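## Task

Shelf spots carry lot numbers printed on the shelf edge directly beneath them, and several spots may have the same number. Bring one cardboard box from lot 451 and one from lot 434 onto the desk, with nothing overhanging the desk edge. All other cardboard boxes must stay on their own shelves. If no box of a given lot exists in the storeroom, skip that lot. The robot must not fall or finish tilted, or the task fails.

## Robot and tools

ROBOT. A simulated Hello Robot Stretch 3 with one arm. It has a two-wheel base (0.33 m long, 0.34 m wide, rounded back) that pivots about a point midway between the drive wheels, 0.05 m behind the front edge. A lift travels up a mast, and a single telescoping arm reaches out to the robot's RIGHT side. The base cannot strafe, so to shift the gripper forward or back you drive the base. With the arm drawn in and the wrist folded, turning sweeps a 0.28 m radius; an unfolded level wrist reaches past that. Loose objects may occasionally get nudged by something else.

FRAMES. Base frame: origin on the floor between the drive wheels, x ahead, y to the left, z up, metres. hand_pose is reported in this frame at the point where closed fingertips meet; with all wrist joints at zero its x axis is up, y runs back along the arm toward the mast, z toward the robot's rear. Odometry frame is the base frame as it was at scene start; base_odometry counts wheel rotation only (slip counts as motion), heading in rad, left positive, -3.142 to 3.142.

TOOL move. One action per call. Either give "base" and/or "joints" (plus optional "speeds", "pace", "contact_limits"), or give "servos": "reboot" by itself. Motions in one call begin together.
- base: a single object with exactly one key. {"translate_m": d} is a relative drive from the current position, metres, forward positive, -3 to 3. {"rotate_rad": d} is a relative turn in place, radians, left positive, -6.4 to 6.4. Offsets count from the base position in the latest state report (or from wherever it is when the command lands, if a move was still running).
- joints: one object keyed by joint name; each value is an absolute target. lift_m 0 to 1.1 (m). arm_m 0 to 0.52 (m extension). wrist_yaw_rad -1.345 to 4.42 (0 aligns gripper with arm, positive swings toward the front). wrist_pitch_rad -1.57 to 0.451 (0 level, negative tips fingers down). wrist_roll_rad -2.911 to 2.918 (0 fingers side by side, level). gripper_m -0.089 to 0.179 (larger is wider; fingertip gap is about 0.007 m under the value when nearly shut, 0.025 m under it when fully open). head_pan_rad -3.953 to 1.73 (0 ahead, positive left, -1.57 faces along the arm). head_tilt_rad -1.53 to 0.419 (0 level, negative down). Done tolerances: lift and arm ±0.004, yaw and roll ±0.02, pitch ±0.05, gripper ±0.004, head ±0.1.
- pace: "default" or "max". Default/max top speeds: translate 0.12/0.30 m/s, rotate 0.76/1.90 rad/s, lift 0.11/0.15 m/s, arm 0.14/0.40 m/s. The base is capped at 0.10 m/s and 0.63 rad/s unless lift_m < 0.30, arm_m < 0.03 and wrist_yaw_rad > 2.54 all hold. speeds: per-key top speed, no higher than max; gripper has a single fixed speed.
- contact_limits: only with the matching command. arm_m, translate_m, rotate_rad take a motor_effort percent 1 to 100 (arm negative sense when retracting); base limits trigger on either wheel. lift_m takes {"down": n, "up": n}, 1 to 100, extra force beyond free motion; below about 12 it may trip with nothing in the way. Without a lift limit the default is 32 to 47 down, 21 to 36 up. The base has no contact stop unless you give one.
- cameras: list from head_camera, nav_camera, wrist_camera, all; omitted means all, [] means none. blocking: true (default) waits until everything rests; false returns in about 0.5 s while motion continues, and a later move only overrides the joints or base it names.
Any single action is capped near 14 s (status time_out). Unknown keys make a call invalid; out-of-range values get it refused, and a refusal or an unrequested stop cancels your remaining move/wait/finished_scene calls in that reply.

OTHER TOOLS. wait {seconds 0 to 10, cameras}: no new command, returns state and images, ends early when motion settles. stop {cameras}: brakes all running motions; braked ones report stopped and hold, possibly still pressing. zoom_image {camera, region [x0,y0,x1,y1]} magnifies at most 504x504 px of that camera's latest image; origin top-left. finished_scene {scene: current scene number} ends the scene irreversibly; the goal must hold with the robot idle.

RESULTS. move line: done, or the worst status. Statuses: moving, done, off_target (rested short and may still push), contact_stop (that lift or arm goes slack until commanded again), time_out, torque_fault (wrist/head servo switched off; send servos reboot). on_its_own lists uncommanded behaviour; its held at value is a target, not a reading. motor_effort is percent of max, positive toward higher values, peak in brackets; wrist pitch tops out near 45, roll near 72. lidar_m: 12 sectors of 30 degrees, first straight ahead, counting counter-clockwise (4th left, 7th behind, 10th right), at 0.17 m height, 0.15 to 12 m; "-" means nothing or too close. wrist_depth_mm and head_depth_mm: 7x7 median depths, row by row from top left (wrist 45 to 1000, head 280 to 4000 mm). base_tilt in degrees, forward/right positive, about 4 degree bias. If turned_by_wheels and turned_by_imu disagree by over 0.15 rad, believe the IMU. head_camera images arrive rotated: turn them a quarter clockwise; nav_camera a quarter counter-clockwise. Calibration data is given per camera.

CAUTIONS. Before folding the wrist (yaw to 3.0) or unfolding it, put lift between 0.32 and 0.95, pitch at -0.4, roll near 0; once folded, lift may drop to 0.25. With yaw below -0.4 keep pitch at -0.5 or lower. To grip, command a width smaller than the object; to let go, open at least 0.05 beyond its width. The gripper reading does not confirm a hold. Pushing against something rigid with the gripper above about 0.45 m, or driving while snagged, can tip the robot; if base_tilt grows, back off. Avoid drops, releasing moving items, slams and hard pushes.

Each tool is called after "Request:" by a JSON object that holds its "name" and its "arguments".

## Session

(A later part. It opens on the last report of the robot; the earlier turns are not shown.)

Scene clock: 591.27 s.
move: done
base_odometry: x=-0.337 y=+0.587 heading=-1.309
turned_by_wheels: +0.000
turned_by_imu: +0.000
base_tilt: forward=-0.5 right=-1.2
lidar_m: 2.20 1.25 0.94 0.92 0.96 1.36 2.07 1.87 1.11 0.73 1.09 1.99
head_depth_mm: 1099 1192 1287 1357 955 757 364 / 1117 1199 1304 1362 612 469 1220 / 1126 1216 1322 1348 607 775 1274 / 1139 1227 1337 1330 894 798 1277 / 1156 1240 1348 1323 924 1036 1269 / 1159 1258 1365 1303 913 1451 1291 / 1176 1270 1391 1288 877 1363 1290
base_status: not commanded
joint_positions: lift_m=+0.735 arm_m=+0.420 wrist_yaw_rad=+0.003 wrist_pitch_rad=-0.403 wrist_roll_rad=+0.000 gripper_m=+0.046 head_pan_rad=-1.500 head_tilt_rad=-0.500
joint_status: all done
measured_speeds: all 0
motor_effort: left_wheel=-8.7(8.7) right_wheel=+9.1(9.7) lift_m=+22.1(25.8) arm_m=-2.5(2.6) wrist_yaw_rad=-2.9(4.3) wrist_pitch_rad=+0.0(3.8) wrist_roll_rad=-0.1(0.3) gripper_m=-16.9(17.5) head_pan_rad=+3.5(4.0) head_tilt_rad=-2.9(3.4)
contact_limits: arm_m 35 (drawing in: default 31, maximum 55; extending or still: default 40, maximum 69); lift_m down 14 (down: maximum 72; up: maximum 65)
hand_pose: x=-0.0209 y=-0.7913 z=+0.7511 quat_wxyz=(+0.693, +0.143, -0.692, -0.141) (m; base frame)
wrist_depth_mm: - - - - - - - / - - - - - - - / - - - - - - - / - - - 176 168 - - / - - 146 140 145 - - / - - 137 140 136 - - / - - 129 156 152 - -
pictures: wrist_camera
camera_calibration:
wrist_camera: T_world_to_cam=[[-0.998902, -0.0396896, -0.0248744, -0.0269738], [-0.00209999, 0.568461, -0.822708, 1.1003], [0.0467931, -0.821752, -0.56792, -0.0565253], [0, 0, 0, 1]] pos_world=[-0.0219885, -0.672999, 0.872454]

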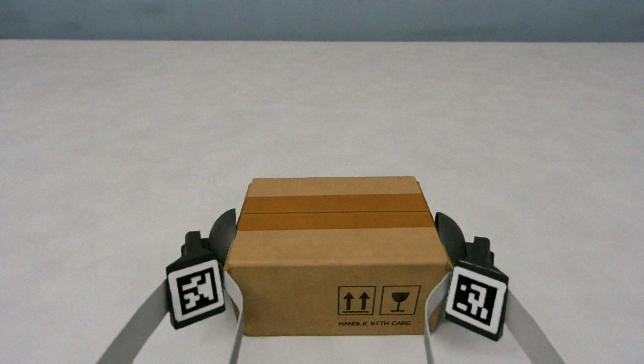

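Contact. Raise 2 mm and release.

Request:
{"name": "move", "arguments": {"joints": {"lift_m":0.738}, "cameras": []}}

Request:
{"name": "move", "arguments": {"joints": {"gripper_m":0.17}, "cameras": []}}

Request:
{"name": "move", "arguments": {"joints": {"lift_m":0.88}, "cameras": ["wrist_camera"]}}

Request:
{"name": "move", "arguments": {"joints": {"arm_m":0.0}, "cameras": ["head_camera"]}}

Scene clock: 598.07 s.
move: done
base_odometry: x=-0.337 y=+0.587 heading=-1.309
turned_by_wheels: +0.000
turned_by_imu: +0.000
base_tilt: forward=-0.2 right=-1.3
lidar_m: 2.20 1.25 0.94 0.92 0.96 1.36 2.07 1.87 1.11 0.73 1.09 2.00
head_depth_mm: 1104 1192 1292 1350 959 758 360 / 1111 1206 1305 1360 608 465 1226 / 1124 1217 1322 1351 604 772 1277 / 1140 1235 1333 1334 889 796 1275 / 1150 1248 1345 1322 924 1033 1266 / 1162 1256 1368 1306 916 1446 1292 / 1177 1272 1388 1294 882 1366 1283
base_status: not commanded
joint_positions: lift_m=+0.738 arm_m=+0.420 wrist_yaw_rad=+0.003 wrist_pitch_rad=-0.408 wrist_roll_rad=+0.000 gripper_m=+0.046 head_pan_rad=-1.500 head_tilt_rad=-0.500
joint_status: all done
measured_speeds: all 0
motor_effort: left_wheel=-8.1(8.4) right_wheel=+8.6(9.4) lift_m=+30.0(32.3) arm_m=-9.9(9.9) wrist_yaw_rad=-2.9(3.7) wrist_pitch_rad=+1.0(1.3) wrist_roll_rad=-0.2(0.2) gripper_m=-17.1(17.5) head_pan_rad=+2.9(3.7) head_tilt_rad=-2.3(2.3)
contact_limits: arm_m 35 (drawing in: default 31, maximum 55; extending or still: default 40, maximum 69)
hand_pose: x=-0.0209 y=-0.7906 z=+0.7529 quat_wxyz=(+0.693, +0.144, -0.692, -0.143) (m; base frame)
wrist_depth_mm: - - - - - - - / - - - - - - - / - - - - - - - / - - - 171 170 - - / - - 147 141 145 - - / - - 134 140 137 - - / - - 129 156 152 - -
pictures: none
No camera images: "cameras" was empty.

Scene clock: 599.83 s.
move: done
base_odometry: x=-0.337 y=+0.587 heading=-1.309
turned_by_wheels: +0.000
turned_by_imu: +0.000
base_tilt: forward=-0.3 right=-1.3
lidar_m: 2.20 1.25 0.94 0.92 0.96 1.36 2.07 1.86 1.11 0.73 1.09 2.00
head_depth_mm: 1104 1190 1292 1355 957 757 360 / 1116 1203 1298 1365 608 465 1223 / 1124 1218 1319 1353 607 776 1283 / 1137 1227 1339 1337 861 799 1278 / 1144 1235 1355 1314 929 1036 1267 / 1157 1253 1372 1308 914 1447 1298 / 1170 1271 1383 1287 877 1366 1289
base_status: not commanded
joint_positions: lift_m=+0.738 arm_m=+0.420 wrist_yaw_rad=+0.002 wrist_pitch_rad=-0.412 wrist_roll_rad=+0.000 gripper_m=+0.170 head_pan_rad=-1.500 head_tilt_rad=-0.500
joint_status: all done
measured_speeds: all 0
motor_effort: left_wheel=-7.5(8.3) right_wheel=+9.2(9.5) lift_m=+25.3(30.0) arm_m=-12.9(13.2) wrist_yaw_rad=-1.3(4.1) wrist_pitch_rad=+1.7(1.9) wrist_roll_rad=-0.3(0.3) gripper_m=+0.7(82.9) head_pan_rad=+2.9(4.0) head_tilt_rad=-1.6(2.8)
contact_limits: arm_m 35 (drawing in: default 31, maximum 55; extending or still: default 40, maximum 69)
hand_pose: x=-0.0211 y=-0.7901 z=+0.7520 quat_wxyz=(+0.693, +0.146, -0.692, -0.144) (m; base frame)
wrist_depth_mm: - - - - - - - / - - - - - - - / - - - - - - - / - - - 176 169 - - / - 143 146 141 145 - - / - 124 139 139 138 - - / - - - 155 155 - 106
pictures: none
No camera images: "cameras" was empty.

Scene clock: 601.97 s.
move: done
base_odometry: x=-0.337 y=+0.587 heading=-1.309
turned_by_wheels: +0.000
turned_by_imu: +0.000
base_tilt: forward=-0.2 right=-1.2
lidar_m: 2.20 1.25 0.94 0.92 0.96 1.36 2.07 1.86 1.10 0.73 1.09 2.00
head_depth_mm: 1104 1190 1286 1366 334 720 1287 / 1113 1205 1312 531 873 779 1314 / 1125 1216 1319 551 873 803 1275 / 1140 1227 1335 1325 891 800 1273 / 1149 1244 1349 1311 925 1033 1266 / 1160 1258 1371 1297 911 1446 1290 / 1176 1273 1380 1293 876 1372 1286
base_status: not commanded
joint_positions: lift_m=+0.880 arm_m=+0.420 wrist_yaw_rad=+0.002 wrist_pitch_rad=-0.413 wrist_roll_rad=+0.000 gripper_m=+0.170 head_pan_rad=-1.500 head_tilt_rad=-0.500
joint_status: all done
measured_speeds: all 0
motor_effort: left_wheel=-7.9(8.4) right_wheel=+8.8(9.7) lift_m=+30.9(34.3) arm_m=-10.9(13.1) wrist_yaw_rad=-1.3(3.6) wrist_pitch_rad=+1.9(2.1) wrist_roll_rad=-0.2(0.4) gripper_m=+0.6(1.1) head_pan_rad=+3.9(3.9) head_tilt_rad=-1.9(2.3)
contact_limits: arm_m 35 (drawing in: default 31, maximum 55; extending or still: default 40, maximum 69)
hand_pose: x=-0.0211 y=-0.7900 z=+0.8938 quat_wxyz=(+0.693, +0.146, -0.692, -0.145) (m; base frame)
wrist_depth_mm: - - - - - - - / - - - - - - - / - - - - - - - / - - - - - - - / - 143 - - - - - / - 124 - - - - - / - - - 252 - - 106
pictures: wrist_camera
camera_calibration:
wrist_camera: T_world_to_cam=[[-0.998921, -0.0389361, -0.0252953, -0.0225557], [-0.00179338, 0.576737, -0.816928, 1.21835], [0.0463967, -0.816001, -0.576185, 0.0375404], [0, 0, 0, 1]] pos_world=[-0.0220882, -0.672912, 1.01636]

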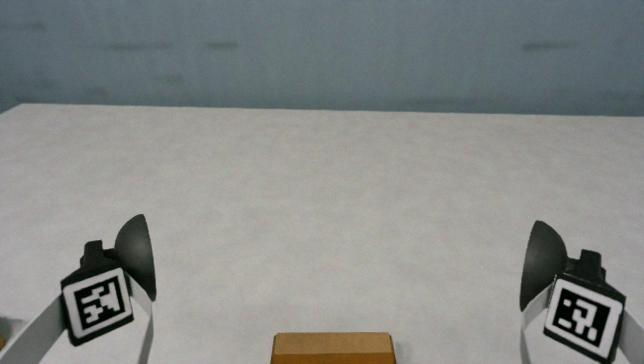

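Scene clock: 606.23 s.
move: done
base_odometry: x=-0.337 y=+0.587 heading=-1.309
turned_by_wheels: +0.000
turned_by_imu: +0.000
base_tilt: forward=-0.3 right=-1.3
lidar_m: 2.21 1.25 0.94 0.92 0.96 1.36 2.07 1.87 1.11 0.73 1.09 2.00
head_depth_mm: 1103 1185 1288 1347 958 786 1362 / 1112 1202 1301 1363 948 779 1249 / 1122 1211 1325 1349 904 774 280 / 1136 1226 1332 1341 896 796 1208 / 1154 1244 1353 1318 926 790 1239 / 1161 1253 1365 1301 916 1445 1294 / 1174 1268 1388 1288 878 1376 1288
base_status: not commanded
joint_positions: lift_m=+0.880 arm_m=+0.001 wrist_yaw_rad=+0.002 wrist_pitch_rad=-0.413 wrist_roll_rad=+0.000 gripper_m=+0.170 head_pan_rad=-1.500 head_tilt_rad=-0.500
joint_status: all done
measured_speeds: all 0
motor_effort: left_wheel=-7.5(8.4) right_wheel=+9.0(9.8) lift_m=+28.8(31.5) arm_m=-12.6(14.7) wrist_yaw_rad=-2.4(3.8) wrist_pitch_rad=+1.9(2.0) wrist_roll_rad=-0.1(0.4) gripper_m=+1.0(1.5) head_pan_rad=+3.4(3.9) head_tilt_rad=-1.4(2.1)
hand_pose: x=-0.0211 y=-0.3706 z=+0.8938 quat_wxyz=(+0.693, +0.146, -0.692, -0.145) (m; base frame)
wrist_depth_mm: - - - - - - - / - - - - - - - / - 581 - 570 - - - / - - - - - - - / - 147 - - - 140 - / 123 141 - - - - - / 116 - - - - - 106
pictures: head_camera (sideways)
camera_calibration:
head_camera: T_world_to_cam=[[-0.076736, 0.42819, -0.900425, 1.18764], [0.997, 0.0421407, -0.0649267, 0.0780139], [0.0101436, -0.902706, -0.430139, 0.515345], [0, 0, 0, 1]] pos_world=[0.00812742, -0.0466179, 1.29611]

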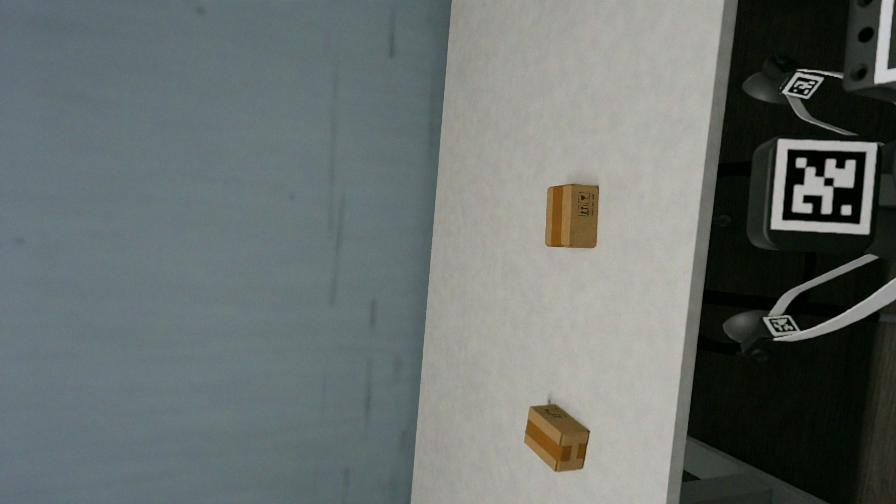

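Request:
{"name": "finished_scene", "arguments": {"scene": 2}}

The scene is finished: the task was done.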